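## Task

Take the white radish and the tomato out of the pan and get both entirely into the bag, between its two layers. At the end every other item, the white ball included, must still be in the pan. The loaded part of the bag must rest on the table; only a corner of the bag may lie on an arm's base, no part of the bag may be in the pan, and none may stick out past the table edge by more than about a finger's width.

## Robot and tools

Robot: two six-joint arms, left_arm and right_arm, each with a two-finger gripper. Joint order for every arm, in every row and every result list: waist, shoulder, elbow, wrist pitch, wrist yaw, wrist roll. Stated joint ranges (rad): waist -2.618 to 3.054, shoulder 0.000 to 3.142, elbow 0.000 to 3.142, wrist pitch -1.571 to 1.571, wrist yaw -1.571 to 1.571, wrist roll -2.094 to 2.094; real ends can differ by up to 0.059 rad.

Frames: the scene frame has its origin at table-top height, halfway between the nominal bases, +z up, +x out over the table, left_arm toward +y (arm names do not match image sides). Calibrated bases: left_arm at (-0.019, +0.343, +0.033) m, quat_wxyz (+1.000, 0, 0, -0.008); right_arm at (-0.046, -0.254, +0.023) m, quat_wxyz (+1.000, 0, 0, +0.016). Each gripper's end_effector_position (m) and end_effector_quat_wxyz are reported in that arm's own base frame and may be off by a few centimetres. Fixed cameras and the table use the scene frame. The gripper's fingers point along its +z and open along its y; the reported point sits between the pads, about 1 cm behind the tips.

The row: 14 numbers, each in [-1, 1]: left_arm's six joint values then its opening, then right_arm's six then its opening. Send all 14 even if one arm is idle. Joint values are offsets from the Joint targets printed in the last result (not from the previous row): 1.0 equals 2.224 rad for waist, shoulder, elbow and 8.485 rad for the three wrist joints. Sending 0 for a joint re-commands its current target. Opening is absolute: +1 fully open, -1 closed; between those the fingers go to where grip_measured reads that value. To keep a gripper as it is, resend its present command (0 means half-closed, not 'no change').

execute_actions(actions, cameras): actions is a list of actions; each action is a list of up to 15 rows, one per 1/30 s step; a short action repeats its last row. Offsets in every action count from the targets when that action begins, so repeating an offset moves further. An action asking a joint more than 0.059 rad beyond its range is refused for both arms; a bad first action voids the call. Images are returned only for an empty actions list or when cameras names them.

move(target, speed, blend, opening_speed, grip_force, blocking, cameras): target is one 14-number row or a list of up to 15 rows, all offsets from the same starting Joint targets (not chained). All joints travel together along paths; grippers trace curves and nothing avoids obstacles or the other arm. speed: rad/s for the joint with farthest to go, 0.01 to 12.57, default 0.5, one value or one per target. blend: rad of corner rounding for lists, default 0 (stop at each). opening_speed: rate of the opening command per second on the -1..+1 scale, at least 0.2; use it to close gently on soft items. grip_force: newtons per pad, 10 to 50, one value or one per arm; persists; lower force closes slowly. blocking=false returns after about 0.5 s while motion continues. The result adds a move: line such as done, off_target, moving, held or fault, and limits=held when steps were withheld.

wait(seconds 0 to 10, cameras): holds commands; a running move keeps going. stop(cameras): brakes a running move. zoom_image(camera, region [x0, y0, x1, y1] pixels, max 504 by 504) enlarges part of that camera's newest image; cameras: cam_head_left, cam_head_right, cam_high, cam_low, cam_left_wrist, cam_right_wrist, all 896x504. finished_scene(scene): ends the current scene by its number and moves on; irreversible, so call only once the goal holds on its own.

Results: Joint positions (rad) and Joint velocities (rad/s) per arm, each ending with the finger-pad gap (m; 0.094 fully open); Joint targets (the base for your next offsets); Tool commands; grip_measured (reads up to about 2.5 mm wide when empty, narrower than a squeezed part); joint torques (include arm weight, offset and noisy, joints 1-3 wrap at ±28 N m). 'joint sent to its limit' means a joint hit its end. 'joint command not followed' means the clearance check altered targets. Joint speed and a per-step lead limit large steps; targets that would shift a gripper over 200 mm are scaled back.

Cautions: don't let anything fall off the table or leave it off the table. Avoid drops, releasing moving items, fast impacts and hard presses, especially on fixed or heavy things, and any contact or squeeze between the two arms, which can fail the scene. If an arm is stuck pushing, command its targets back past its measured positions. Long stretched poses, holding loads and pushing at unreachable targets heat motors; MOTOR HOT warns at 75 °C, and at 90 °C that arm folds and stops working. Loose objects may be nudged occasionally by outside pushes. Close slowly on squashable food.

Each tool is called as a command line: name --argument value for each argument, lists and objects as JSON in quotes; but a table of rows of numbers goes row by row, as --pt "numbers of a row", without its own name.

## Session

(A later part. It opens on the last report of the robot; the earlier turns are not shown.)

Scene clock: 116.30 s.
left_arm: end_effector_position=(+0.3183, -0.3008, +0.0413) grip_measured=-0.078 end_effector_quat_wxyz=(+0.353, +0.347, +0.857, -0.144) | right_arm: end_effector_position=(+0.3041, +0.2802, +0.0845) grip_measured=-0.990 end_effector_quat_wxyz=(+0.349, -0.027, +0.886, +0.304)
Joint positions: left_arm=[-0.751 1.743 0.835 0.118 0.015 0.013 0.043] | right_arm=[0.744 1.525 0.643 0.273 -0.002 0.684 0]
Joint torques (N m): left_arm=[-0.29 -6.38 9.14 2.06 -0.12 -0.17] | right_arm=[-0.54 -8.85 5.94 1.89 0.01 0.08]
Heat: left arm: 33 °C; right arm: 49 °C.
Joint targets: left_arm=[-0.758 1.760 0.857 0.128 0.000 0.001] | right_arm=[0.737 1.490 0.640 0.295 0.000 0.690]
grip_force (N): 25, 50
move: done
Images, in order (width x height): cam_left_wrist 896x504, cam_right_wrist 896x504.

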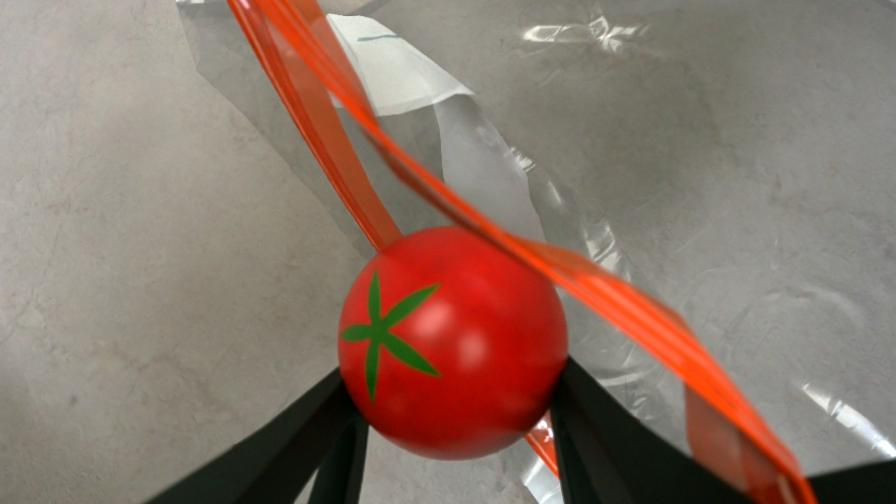

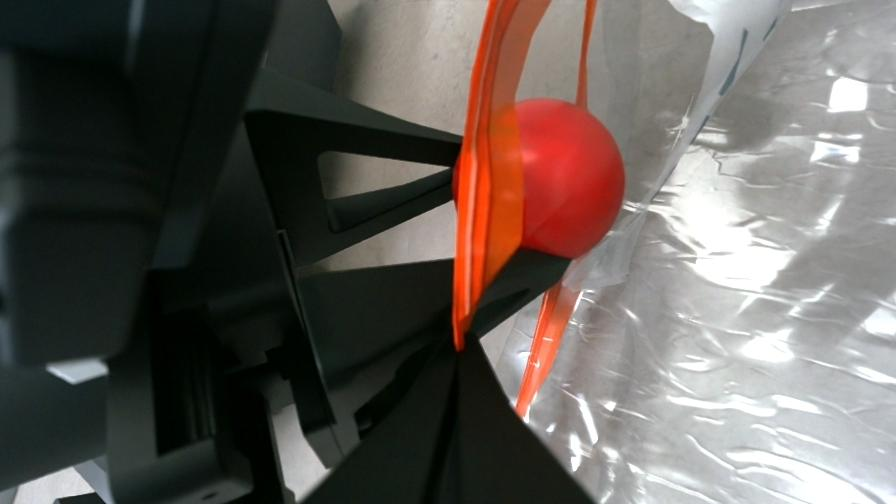

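move --target '[0,0,0,0,0,0,-0.3,-0.008,-0.0447,0.0236,-0.017,0,0,-1]' --speed 0.15 --cameras '["cam_left_wrist","cam_right_wrist"]'

Scene clock: 119.57 s.
left_arm: end_effector_position=(+0.3188, -0.3009, +0.0417) grip_measured=-0.078 end_effector_quat_wxyz=(+0.354, +0.347, +0.857, -0.144) | right_arm: end_effector_position=(+0.3010, +0.2678, +0.1076) grip_measured=-0.990 end_effector_quat_wxyz=(+0.351, -0.019, +0.887, +0.300)
Joint positions: left_arm=[-0.751 1.743 0.835 0.121 0.014 0.013 0.043] | right_arm=[0.726 1.42 0.664 0.146 -0.002 0.684 0]
Joint torques (N m): left_arm=[-0.32 -6.39 9.13 2.06 -0.12 -0.15] | right_arm=[-0.58 -7.86 9.42 1.76 0.01 0.08]
Heat: left arm: 33 °C; right arm: 49 °C.
Joint targets: left_arm=[-0.758 1.760 0.857 0.128 0.000 0.001] | right_arm=[0.719 1.391 0.692 0.151 0.000 0.690]
grip_force (N): 25, 50
move: done
Images, in order (width x height): cam_left_wrist 896x504, cam_right_wrist 896x504.

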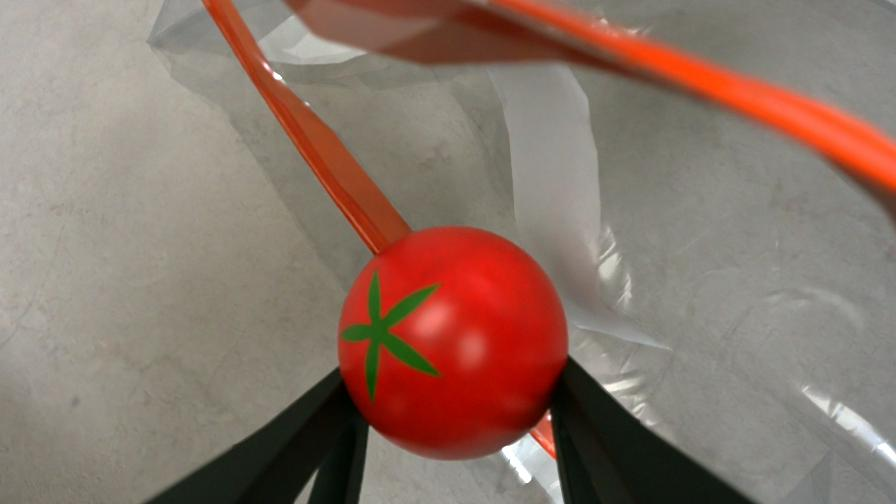

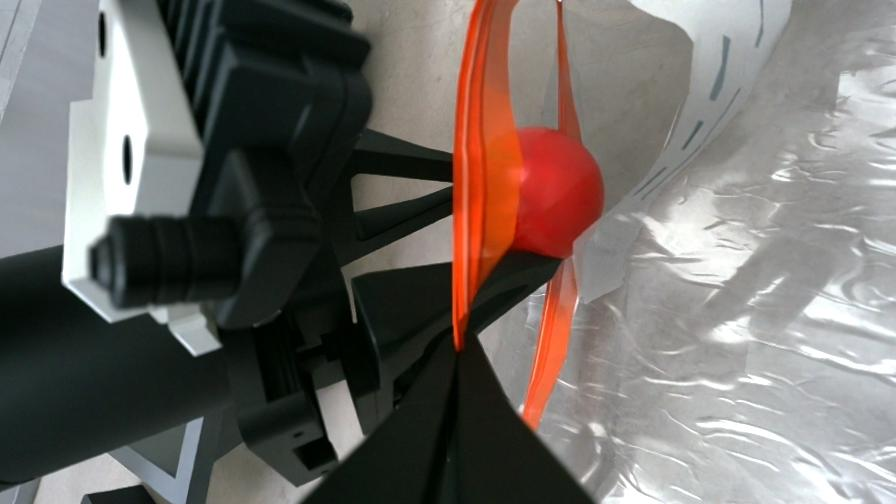

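move --target '[-0.0234,0.0229,0.036,-0.003,0,0,-0.3,0,0,0,0,0,0,-1]' --speed 0.15 --cameras '["cam_left_wrist","cam_right_wrist"]'

Scene clock: 120.97 s.
left_arm: end_effector_position=(+0.3234, -0.3248, +0.0477) grip_measured=-0.081 end_effector_quat_wxyz=(+0.361, +0.358, +0.849, -0.144) | right_arm: end_effector_position=(+0.3000, +0.2608, +0.1002) grip_measured=-0.990 end_effector_quat_wxyz=(+0.343, -0.014, +0.895, +0.284)
Joint positions: left_arm=[-0.791 1.793 0.914 0.106 -0.01 0.011 0.043] | right_arm=[0.72 1.42 0.664 0.109 0.01 0.685 0]
Joint torques (N m): left_arm=[-1.21 -6.83 9.31 1.97 0.1 -0.15] | right_arm=[-0.03 -7.82 9.39 2.06 -0.09 0.07]
Heat: left arm: 33 °C; right arm: 48 °C.
Joint targets: left_arm=[-0.809 1.810 0.937 0.102 0.000 0.001] | right_arm=[0.719 1.391 0.692 0.151 0.000 0.690]
grip_force (N): 25, 50
move: off_target (right_arm); right_arm: the wrist pitch is farthest, 0.042 rad from its target
Images, in order (width x height): cam_left_wrist 896x504, cam_right_wrist 896x504.

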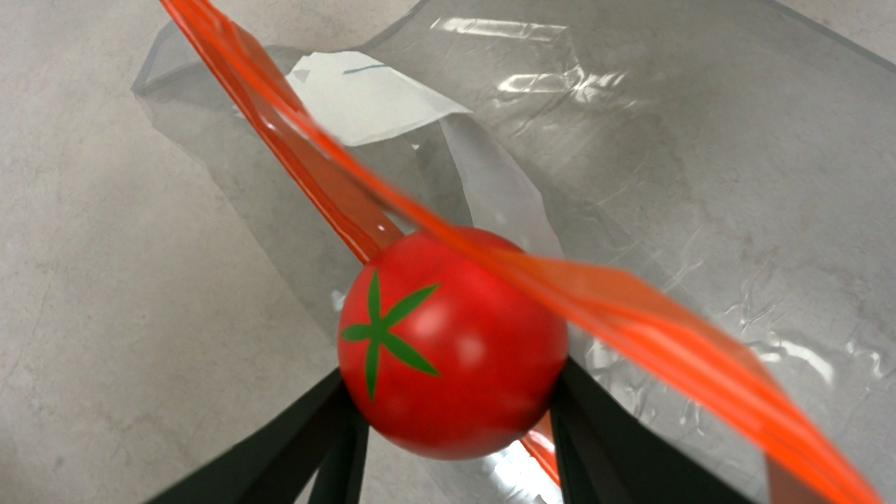

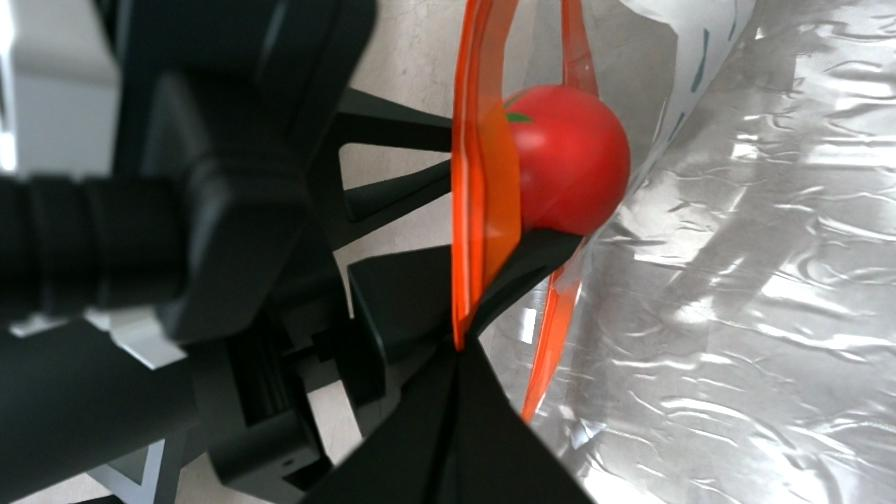

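move --target '[0.0234,-0.0229,-0.036,0.003,0,0,-0.3,0,0,0,0,0,0,-1]' --speed 0.2 --cameras '["cam_high","cam_head_left","cam_left_wrist","cam_right_wrist"]'

zoom_image --camera "cam_high" --region '[330, 120, 530, 270]'

zoom_image --camera "cam_head_left" --region '[300, 200, 480, 360]'

Scene clock: 122.23 s.
left_arm: end_effector_position=(+0.3228, -0.3068, +0.0346) grip_measured=-0.081 end_effector_quat_wxyz=(+0.351, +0.348, +0.859, -0.134) | right_arm: end_effector_position=(+0.3021, +0.2628, +0.1042) grip_measured=-0.990 end_effector_quat_wxyz=(+0.349, -0.014, +0.891, +0.290)
Joint positions: left_arm=[-0.764 1.787 0.866 0.12 -0.01 0.011 0.043] | right_arm=[0.72 1.42 0.664 0.128 0.009 0.685 0]
Joint torques (N m): left_arm=[0.7 -10.15 6.01 2.04 0.11 -0.16] | right_arm=[-0.03 -7.86 9.4 1.88 -0.09 0.06]
Heat: left arm: 33 °C; right arm: 48 °C.
Joint targets: left_arm=[-0.757 1.759 0.857 0.128 0.000 0.001] | right_arm=[0.719 1.391 0.692 0.151 0.000 0.690]
grip_force (N): 25, 50
move: done
Images, in order (width x height): cam_head_left 896x504, cam_high 896x504, cam_left_wrist 896x504, cam_right_wrist 896x504.

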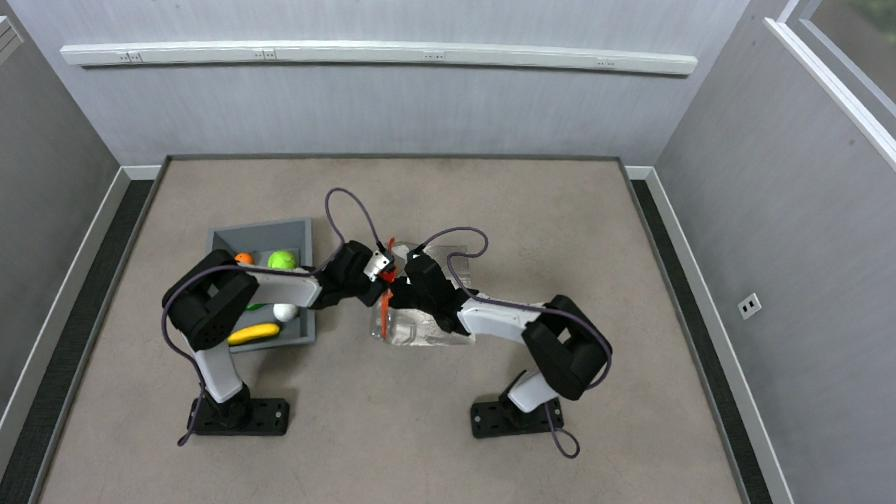

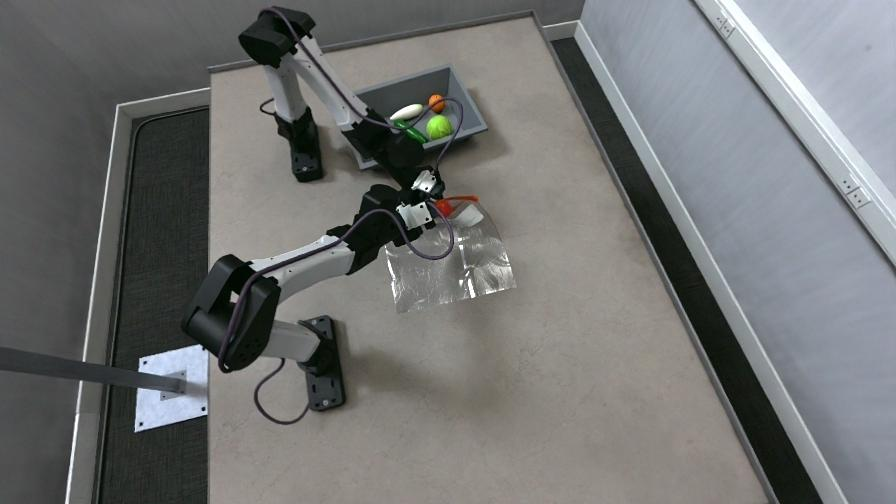

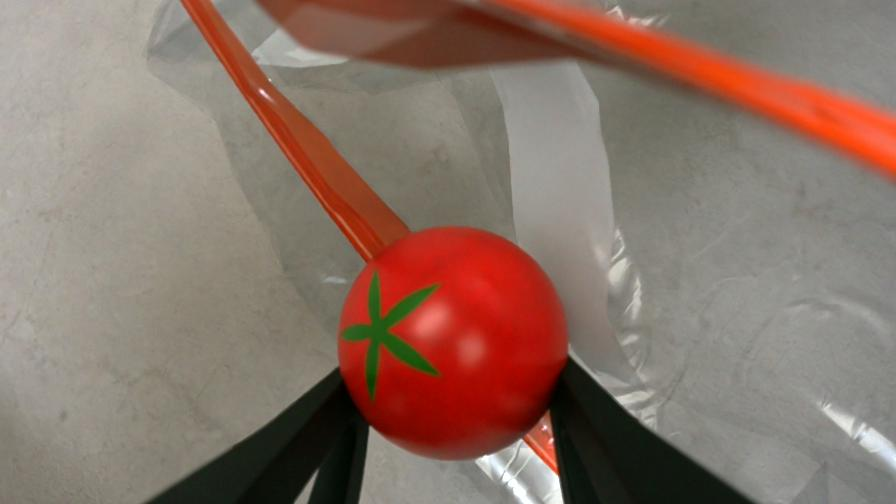

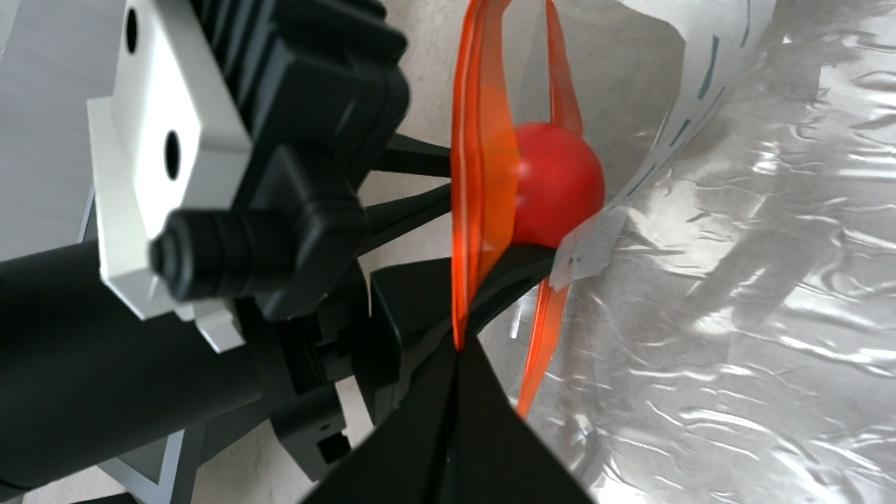

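Scaled by 2.520 from the camera's 896x504 image, which has a finer 1280x720 frame.

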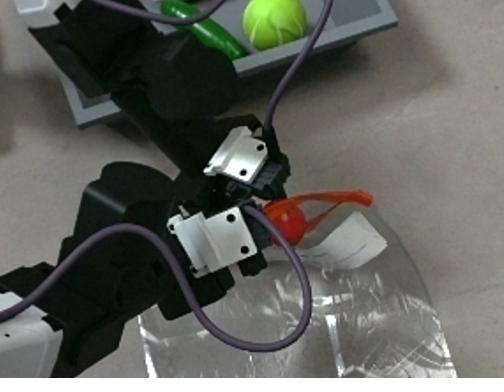

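Scaled by 2.800 from the camera's 896x504 image, which has a finer 1280x720 frame.

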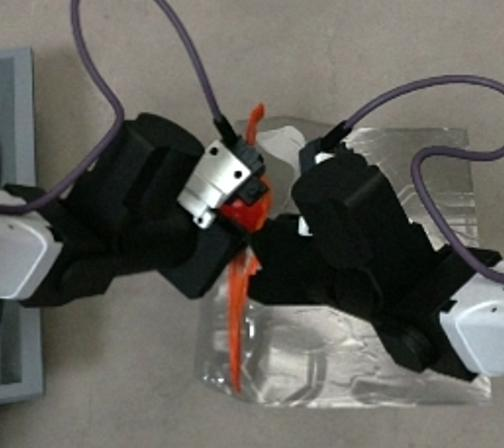

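move --target '[0.0755,0.0027,0.0081,0.0018,0.0471,0.0318,-0.3,0,0,0,0,0,0,-1]' --speed 0.25 --cameras '["cam_high","cam_head_left","cam_left_wrist","cam_right_wrist"]'

zoom_image --camera "cam_head_left" --region '[300, 200, 480, 360]'

Scene clock: 126.33 s.
left_arm: end_effector_position=(+0.3271, -0.2999, +0.0460) grip_measured=-0.081 end_effector_quat_wxyz=(+0.340, +0.441, +0.796, -0.236) | right_arm: end_effector_position=(+0.3021, +0.2629, +0.1042) grip_measured=-0.990 end_effector_quat_wxyz=(+0.349, -0.014, +0.891, +0.290)
Joint positions: left_arm=[-0.595 1.787 0.866 0.135 0.383 0.258 0.043] | right_arm=[0.72 1.42 0.664 0.129 0.009 0.685 0]
Joint torques (N m): left_arm=[0.61 -9.66 7.79 2.01 0.31 0.06] | right_arm=[-0.03 -7.86 9.37 1.88 -0.09 0.07]
Heat: left arm: 34 °C; right arm: 46 °C.
Joint targets: left_arm=[-0.590 1.765 0.875 0.143 0.400 0.270] | right_arm=[0.719 1.391 0.692 0.151 0.000 0.690]
grip_force (N): 25, 50
move: done
Images, in order (width x height): cam_head_left 896x504, cam_high 896x504, cam_left_wrist 896x504, cam_right_wrist 896x504.

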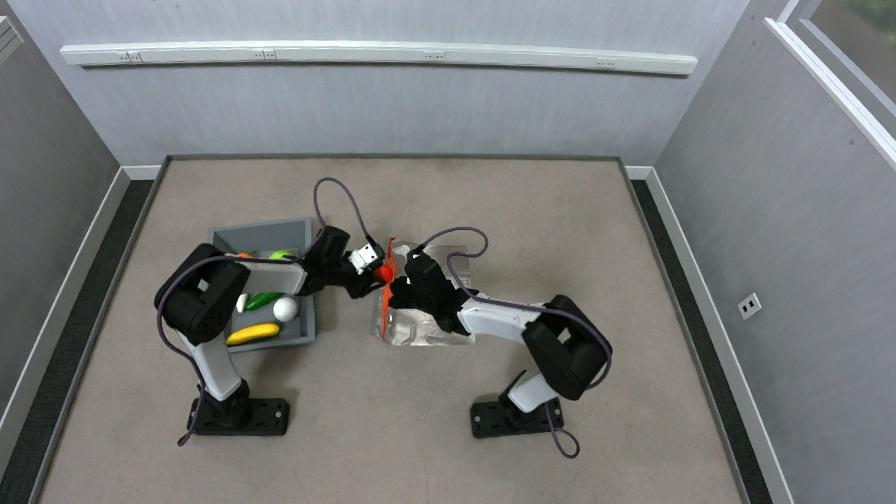

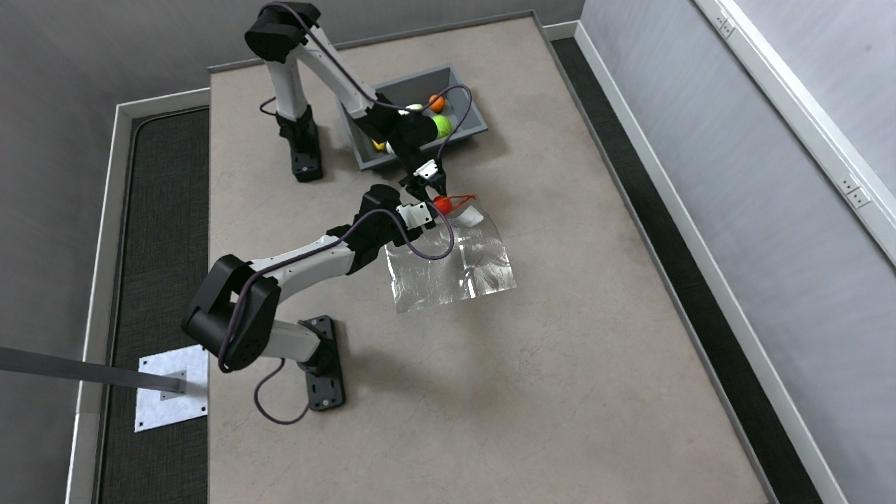

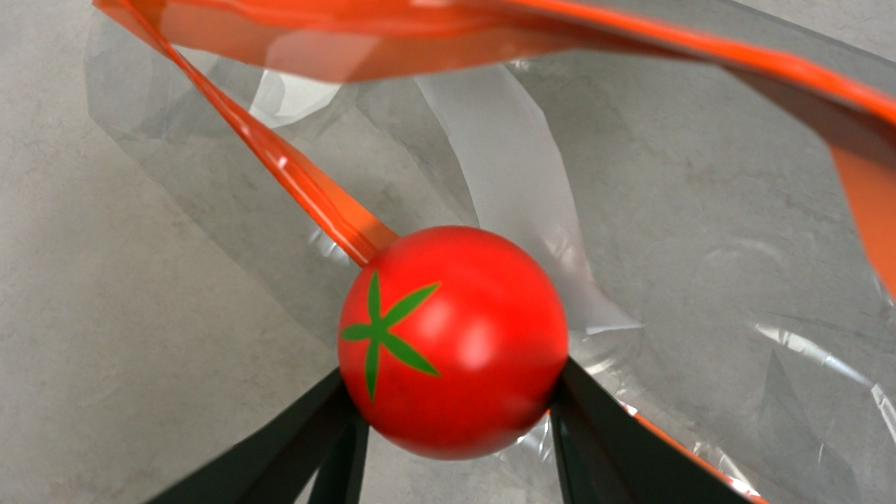

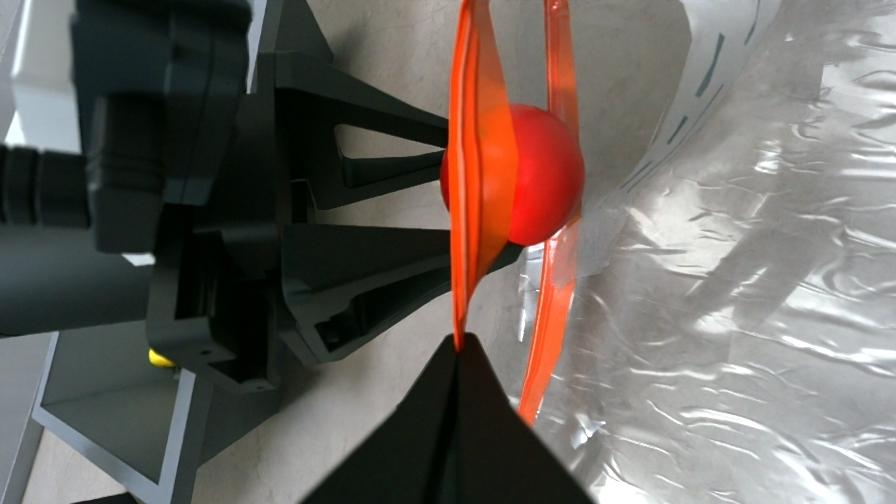

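Scaled by 2.800 from the camera's 896x504 image, which has a finer 1280x720 frame.

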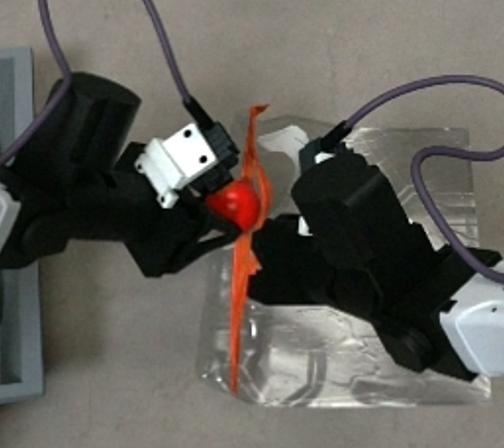

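move --target '[-0.0103,0.036,0.034,-0.0024,0,0,-0.3,0,0,0,0,0,0,-1]' --speed 0.15 --cameras '["cam_left_wrist","cam_right_wrist","cam_head_left"]'

Scene clock: 127.87 s.
left_arm: end_effector_position=(+0.3378, -0.3134, +0.0508) grip_measured=-0.081 end_effector_quat_wxyz=(+0.348, +0.446, +0.789, -0.239) | right_arm: end_effector_position=(+0.3021, +0.2629, +0.1042) grip_measured=-0.990 end_effector_quat_wxyz=(+0.349, -0.014, +0.891, +0.290)
Joint positions: left_arm=[-0.606 1.829 0.928 0.134 0.384 0.258 0.043] | right_arm=[0.72 1.42 0.664 0.129 0.009 0.685 0]
Joint torques (N m): left_arm=[-0.29 -7.16 9.2 1.82 0.32 0.07] | right_arm=[-0.03 -7.86 9.42 1.88 -0.09 0.06]
Heat: left arm: 34 °C; right arm: 46 °C.
Joint targets: left_arm=[-0.612 1.846 0.951 0.123 0.399 0.270] | right_arm=[0.719 1.391 0.692 0.151 0.000 0.690]
grip_force (N): 25, 50
move: done
Images, in order (width x height): cam_head_left 896x504, cam_left_wrist 896x504, cam_right_wrist 896x504.

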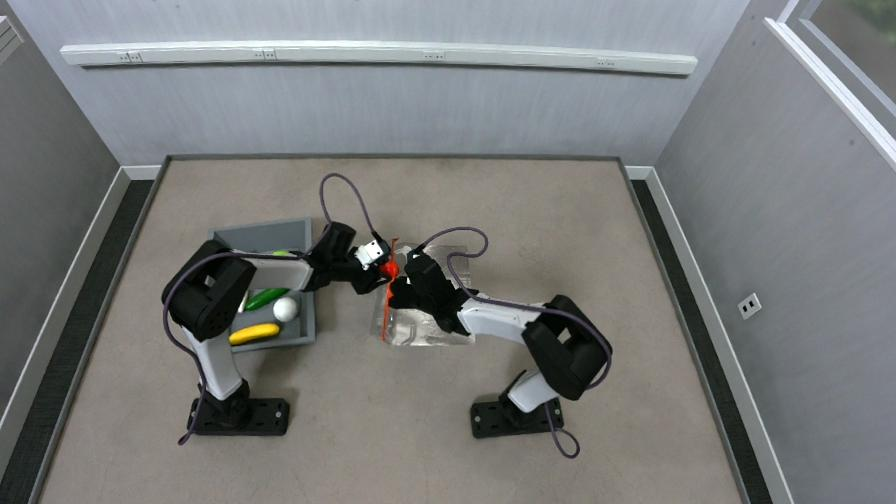

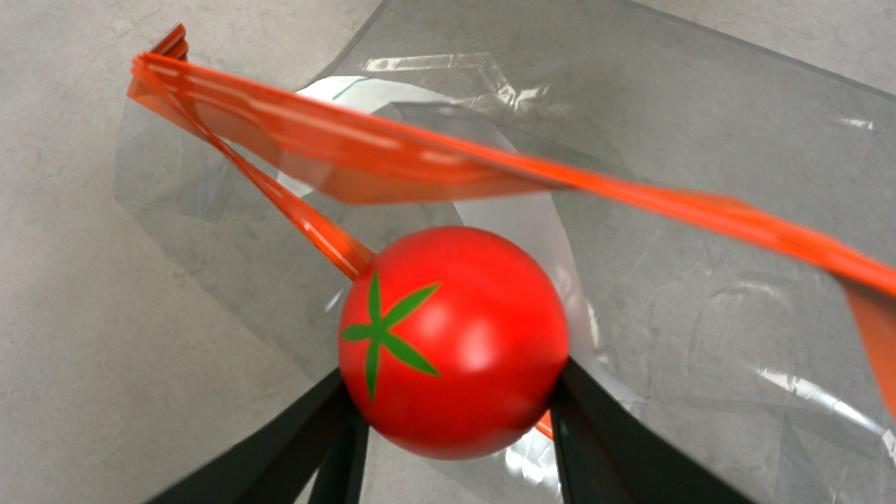

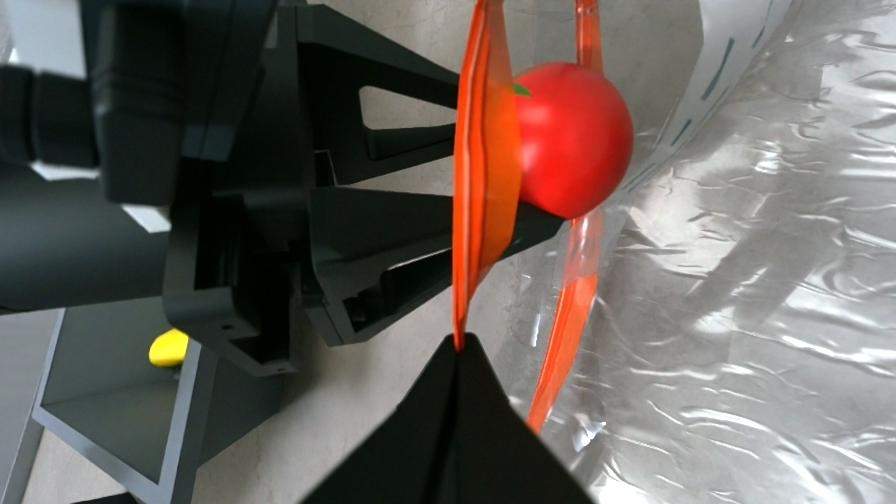

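move --target '[0.029,-0.104,-0.0256,-0.0171,0,0,-0.3,0,0,0,0,0,0,-1]' --speed 0.25 --cameras '["cam_left_wrist"]'

move --target '[0,0,0,0,0,0,-0.3,-0.0193,-0.05,0.0162,-0.0186,0,0,-1]' --speed 0.2 --cameras '["cam_left_wrist","cam_right_wrist","cam_head_left","cam_low"]'

Scene clock: 130.43 s.
left_arm: end_effector_position=(+0.3347, -0.2840, +0.1003) grip_measured=-0.081 end_effector_quat_wxyz=(+0.367, +0.426, +0.794, -0.231) | right_arm: end_effector_position=(+0.3021, +0.2629, +0.1042) grip_measured=-0.990 end_effector_quat_wxyz=(+0.349, -0.014, +0.891, +0.290)
Joint positions: left_arm=[-0.554 1.636 0.907 -0.008 0.384 0.258 0.043] | right_arm=[0.72 1.42 0.664 0.129 0.009 0.685 0]
Joint torques (N m): left_arm=[0.7 -8.95 6.32 1.84 0.32 0.07] | right_arm=[-0.05 -7.86 9.4 1.88 -0.09 0.06]
Heat: left arm: 34 °C; right arm: 45 °C.
Joint targets: left_arm=[-0.548 1.614 0.894 -0.023 0.400 0.270] | right_arm=[0.719 1.391 0.692 0.151 0.000 0.690]
grip_force (N): 25, 50
move: done
Images, in order (width x height): cam_left_wrist 896x504.

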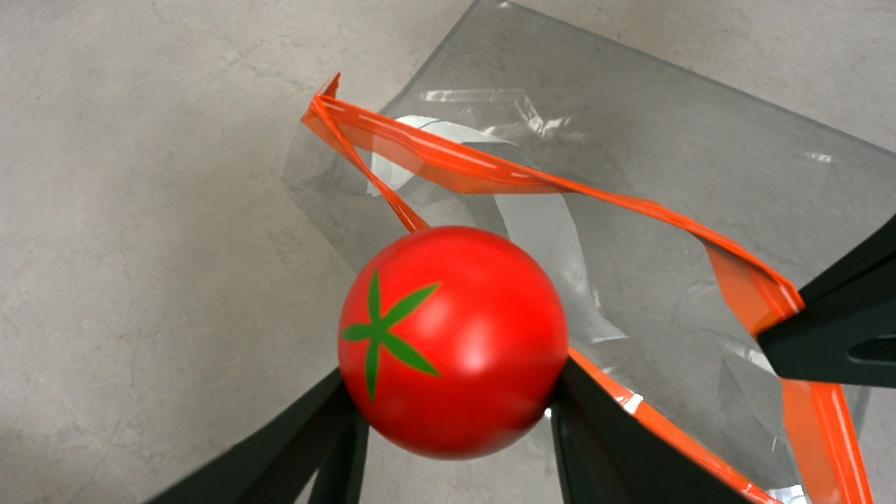

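Scene clock: 131.83 s.
left_arm: end_effector_position=(+0.3346, -0.2840, +0.1002) grip_measured=-0.081 end_effector_quat_wxyz=(+0.367, +0.426, +0.794, -0.231) | right_arm: end_effector_position=(+0.3020, +0.2437, +0.1334) grip_measured=-0.990 end_effector_quat_wxyz=(+0.357, +0.003, +0.889, +0.286)
Joint positions: left_arm=[-0.554 1.636 0.907 -0.009 0.384 0.258 0.043] | right_arm=[0.683 1.306 0.698 -0.012 0.008 0.685 0]
Joint torques (N m): left_arm=[0.72 -8.96 6.41 1.84 0.32 0.07] | right_arm=[-0.55 -6.93 9.91 1.66 -0.08 0.07]
Heat: left arm: 34 °C; right arm: 45 °C.
Joint targets: left_arm=[-0.548 1.614 0.894 -0.023 0.400 0.270] | right_arm=[0.677 1.280 0.728 -0.007 0.000 0.690]
grip_force (N): 25, 50
move: done
Images, in order (width x height): cam_head_left 896x504, cam_low 896x504, cam_left_wrist 896x504, cam_right_wrist 896x504.

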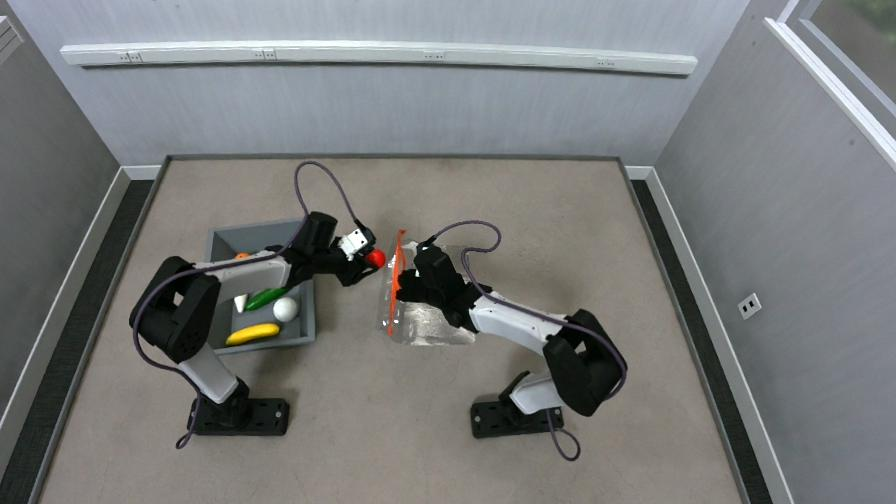

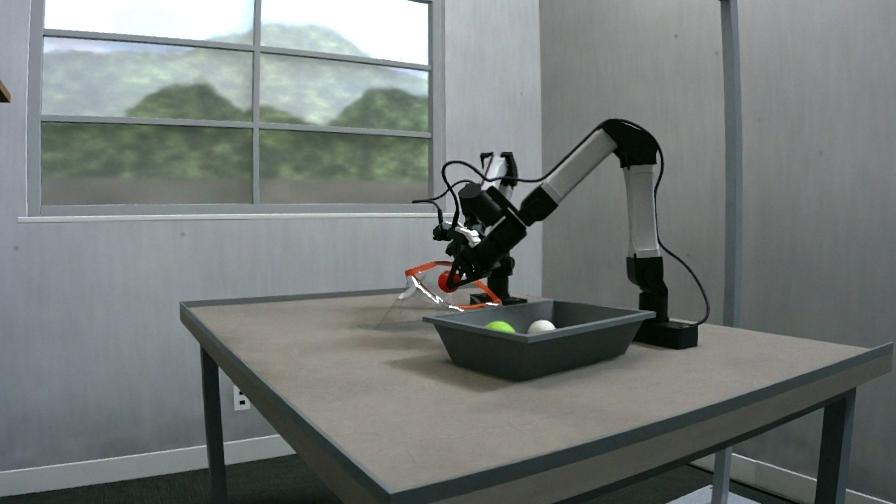

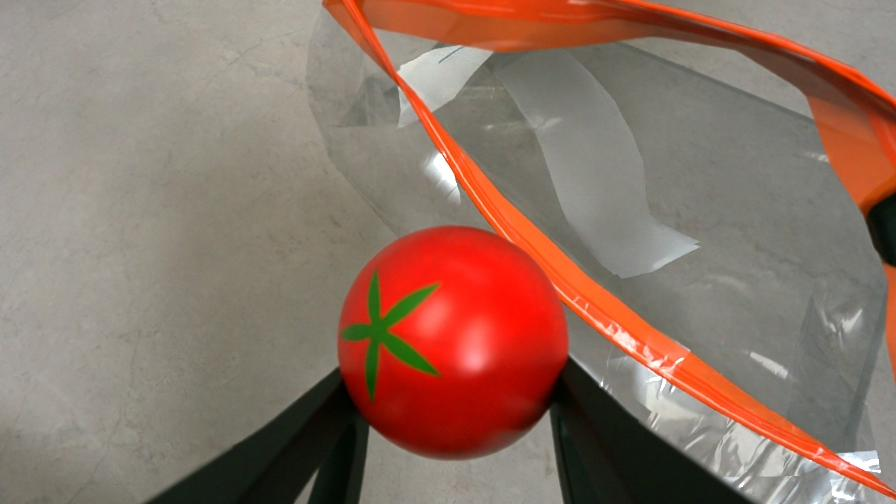

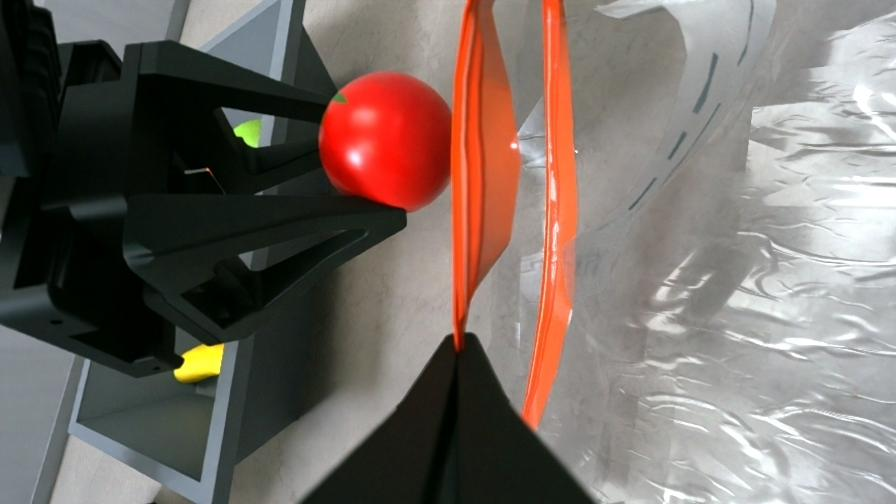

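move --target '[-0.0189,0.0848,0.0414,0.007,0,0,-0.3,0,0,0,0,0,-0.04,-1]' --speed 0.25 --cameras '["cam_left_wrist","cam_right_wrist","cam_low"]'

zoom_image --camera "cam_low" --region '[360, 180, 580, 340]'

Scene clock: 135.50 s.
left_arm: end_effector_position=(+0.3410, -0.3034, +0.0647) grip_measured=-0.081 end_effector_quat_wxyz=(+0.338, +0.437, +0.800, -0.235) | right_arm: end_effector_position=(+0.3019, +0.2436, +0.1332) grip_measured=-0.990 end_effector_quat_wxyz=(+0.398, -0.141, +0.878, +0.224)
Joint positions: left_arm=[-0.583 1.786 0.962 0.029 0.385 0.258 0.043] | right_arm=[0.683 1.306 0.698 -0.013 0.008 0.36 0]
Joint torques (N m): left_arm=[-0.25 -6.99 9.47 2 0.33 0.07] | right_arm=[-0.57 -6.94 9.91 1.74 -0.09 -0.08]
Heat: left arm: 34 °C; right arm: 44 °C.
Joint targets: left_arm=[-0.590 1.803 0.986 0.037 0.400 0.270] | right_arm=[0.677 1.280 0.728 -0.007 0.000 0.351]
grip_force (N): 25, 50
move: done
Images, in order (width x height): cam_low 896x504, cam_left_wrist 896x504, cam_right_wrist 896x504.

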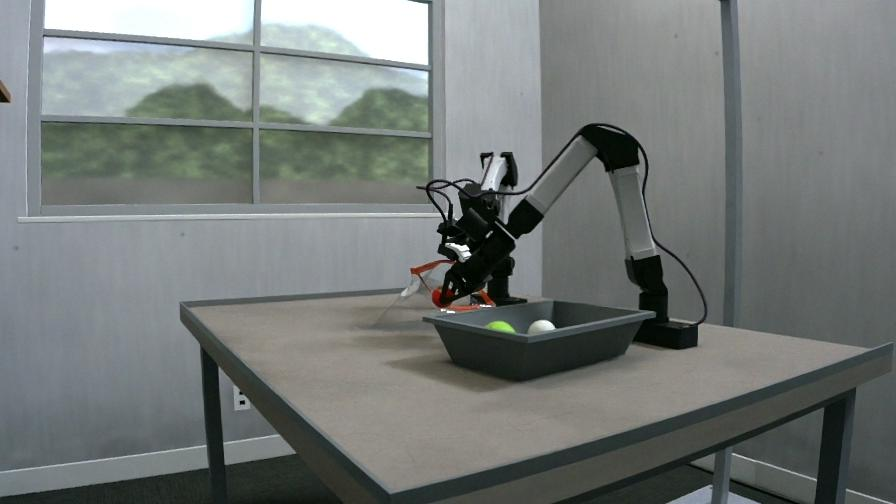

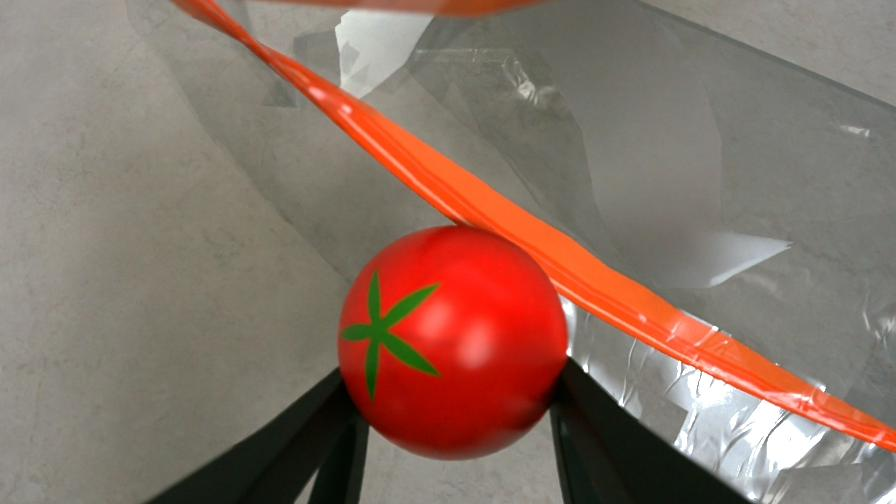

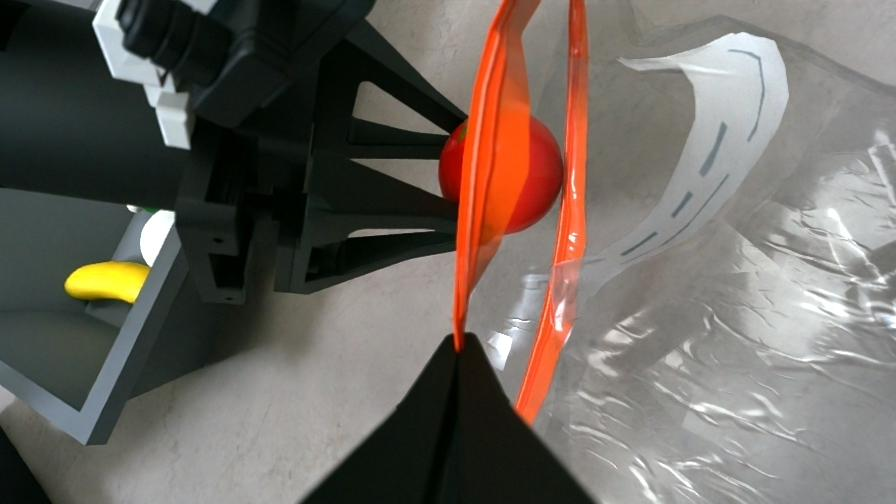

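Scaled by 2.291 from the camera's 896x504 image, which has a finer 1280x720 frame.

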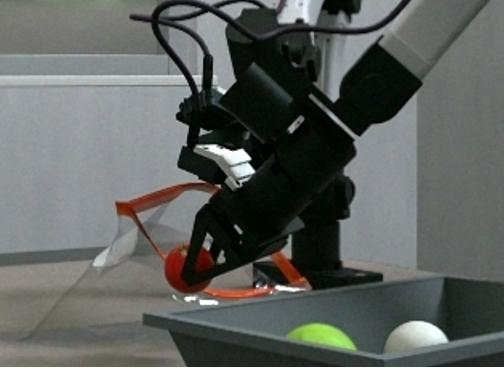

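move --target '[-0.0235,0.031,0.0444,-0.003,0,0,-0.3,0,0,0,0,0,0,-1]' --speed 0.2 --cameras '["cam_left_wrist","cam_right_wrist","cam_low"]'

zoom_image --camera "cam_low" --region '[360, 180, 580, 340]'

Scene clock: 136.77 s.
left_arm: end_effector_position=(+0.3453, -0.3372, +0.0724) grip_measured=-0.081 end_effector_quat_wxyz=(+0.345, +0.459, +0.781, -0.246) | right_arm: end_effector_position=(+0.3019, +0.2436, +0.1332) grip_measured=-0.990 end_effector_quat_wxyz=(+0.398, -0.141, +0.878, +0.224)
Joint positions: left_arm=[-0.638 1.853 1.062 0.025 0.385 0.258 0.043] | right_arm=[0.683 1.306 0.698 -0.013 0.008 0.359 0]
Joint torques (N m): left_arm=[-0.23 -7.53 9.52 1.8 0.32 0.07] | right_arm=[-0.57 -6.95 9.91 1.74 -0.09 -0.07]
Heat: left arm: 34 °C; right arm: 44 °C.
Joint targets: left_arm=[-0.643 1.872 1.085 0.011 0.400 0.270] | right_arm=[0.677 1.280 0.728 -0.007 0.000 0.351]
grip_force (N): 25, 50
move: done
Images, in order (width x height): cam_low 896x504, cam_left_wrist 896x504, cam_right_wrist 896x504.

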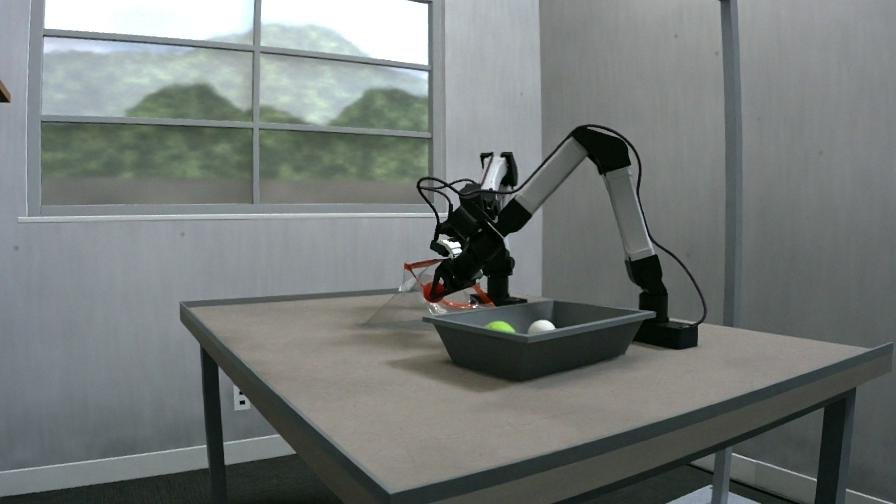

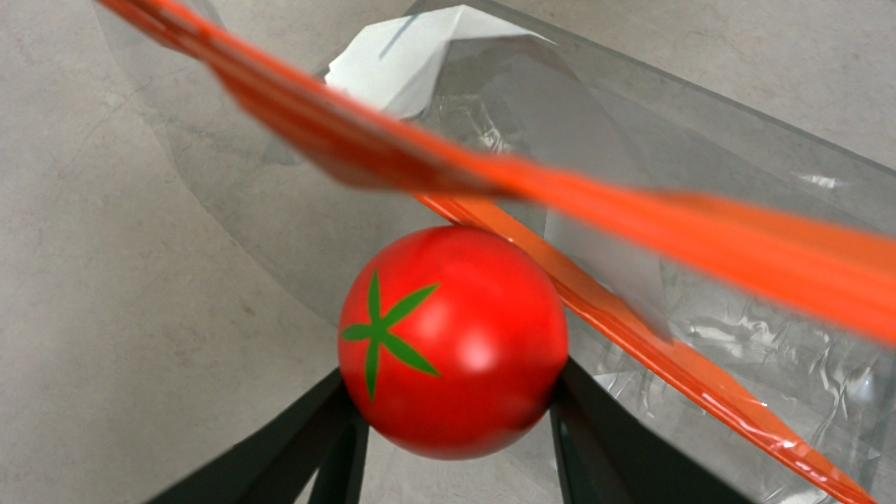

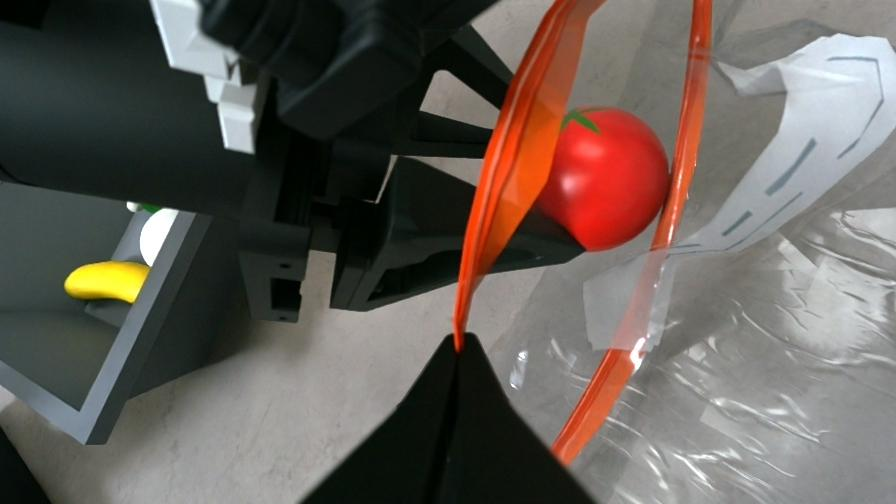

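Scaled by 2.291 from the camera's 896x504 image, which has a finer 1280x720 frame.

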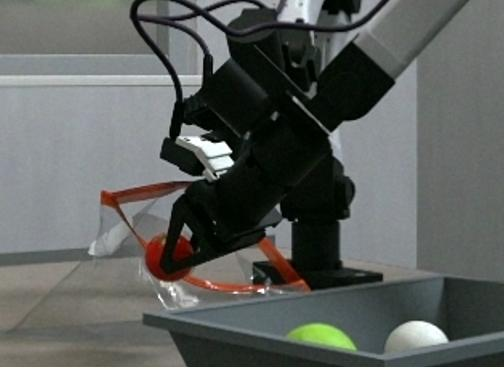

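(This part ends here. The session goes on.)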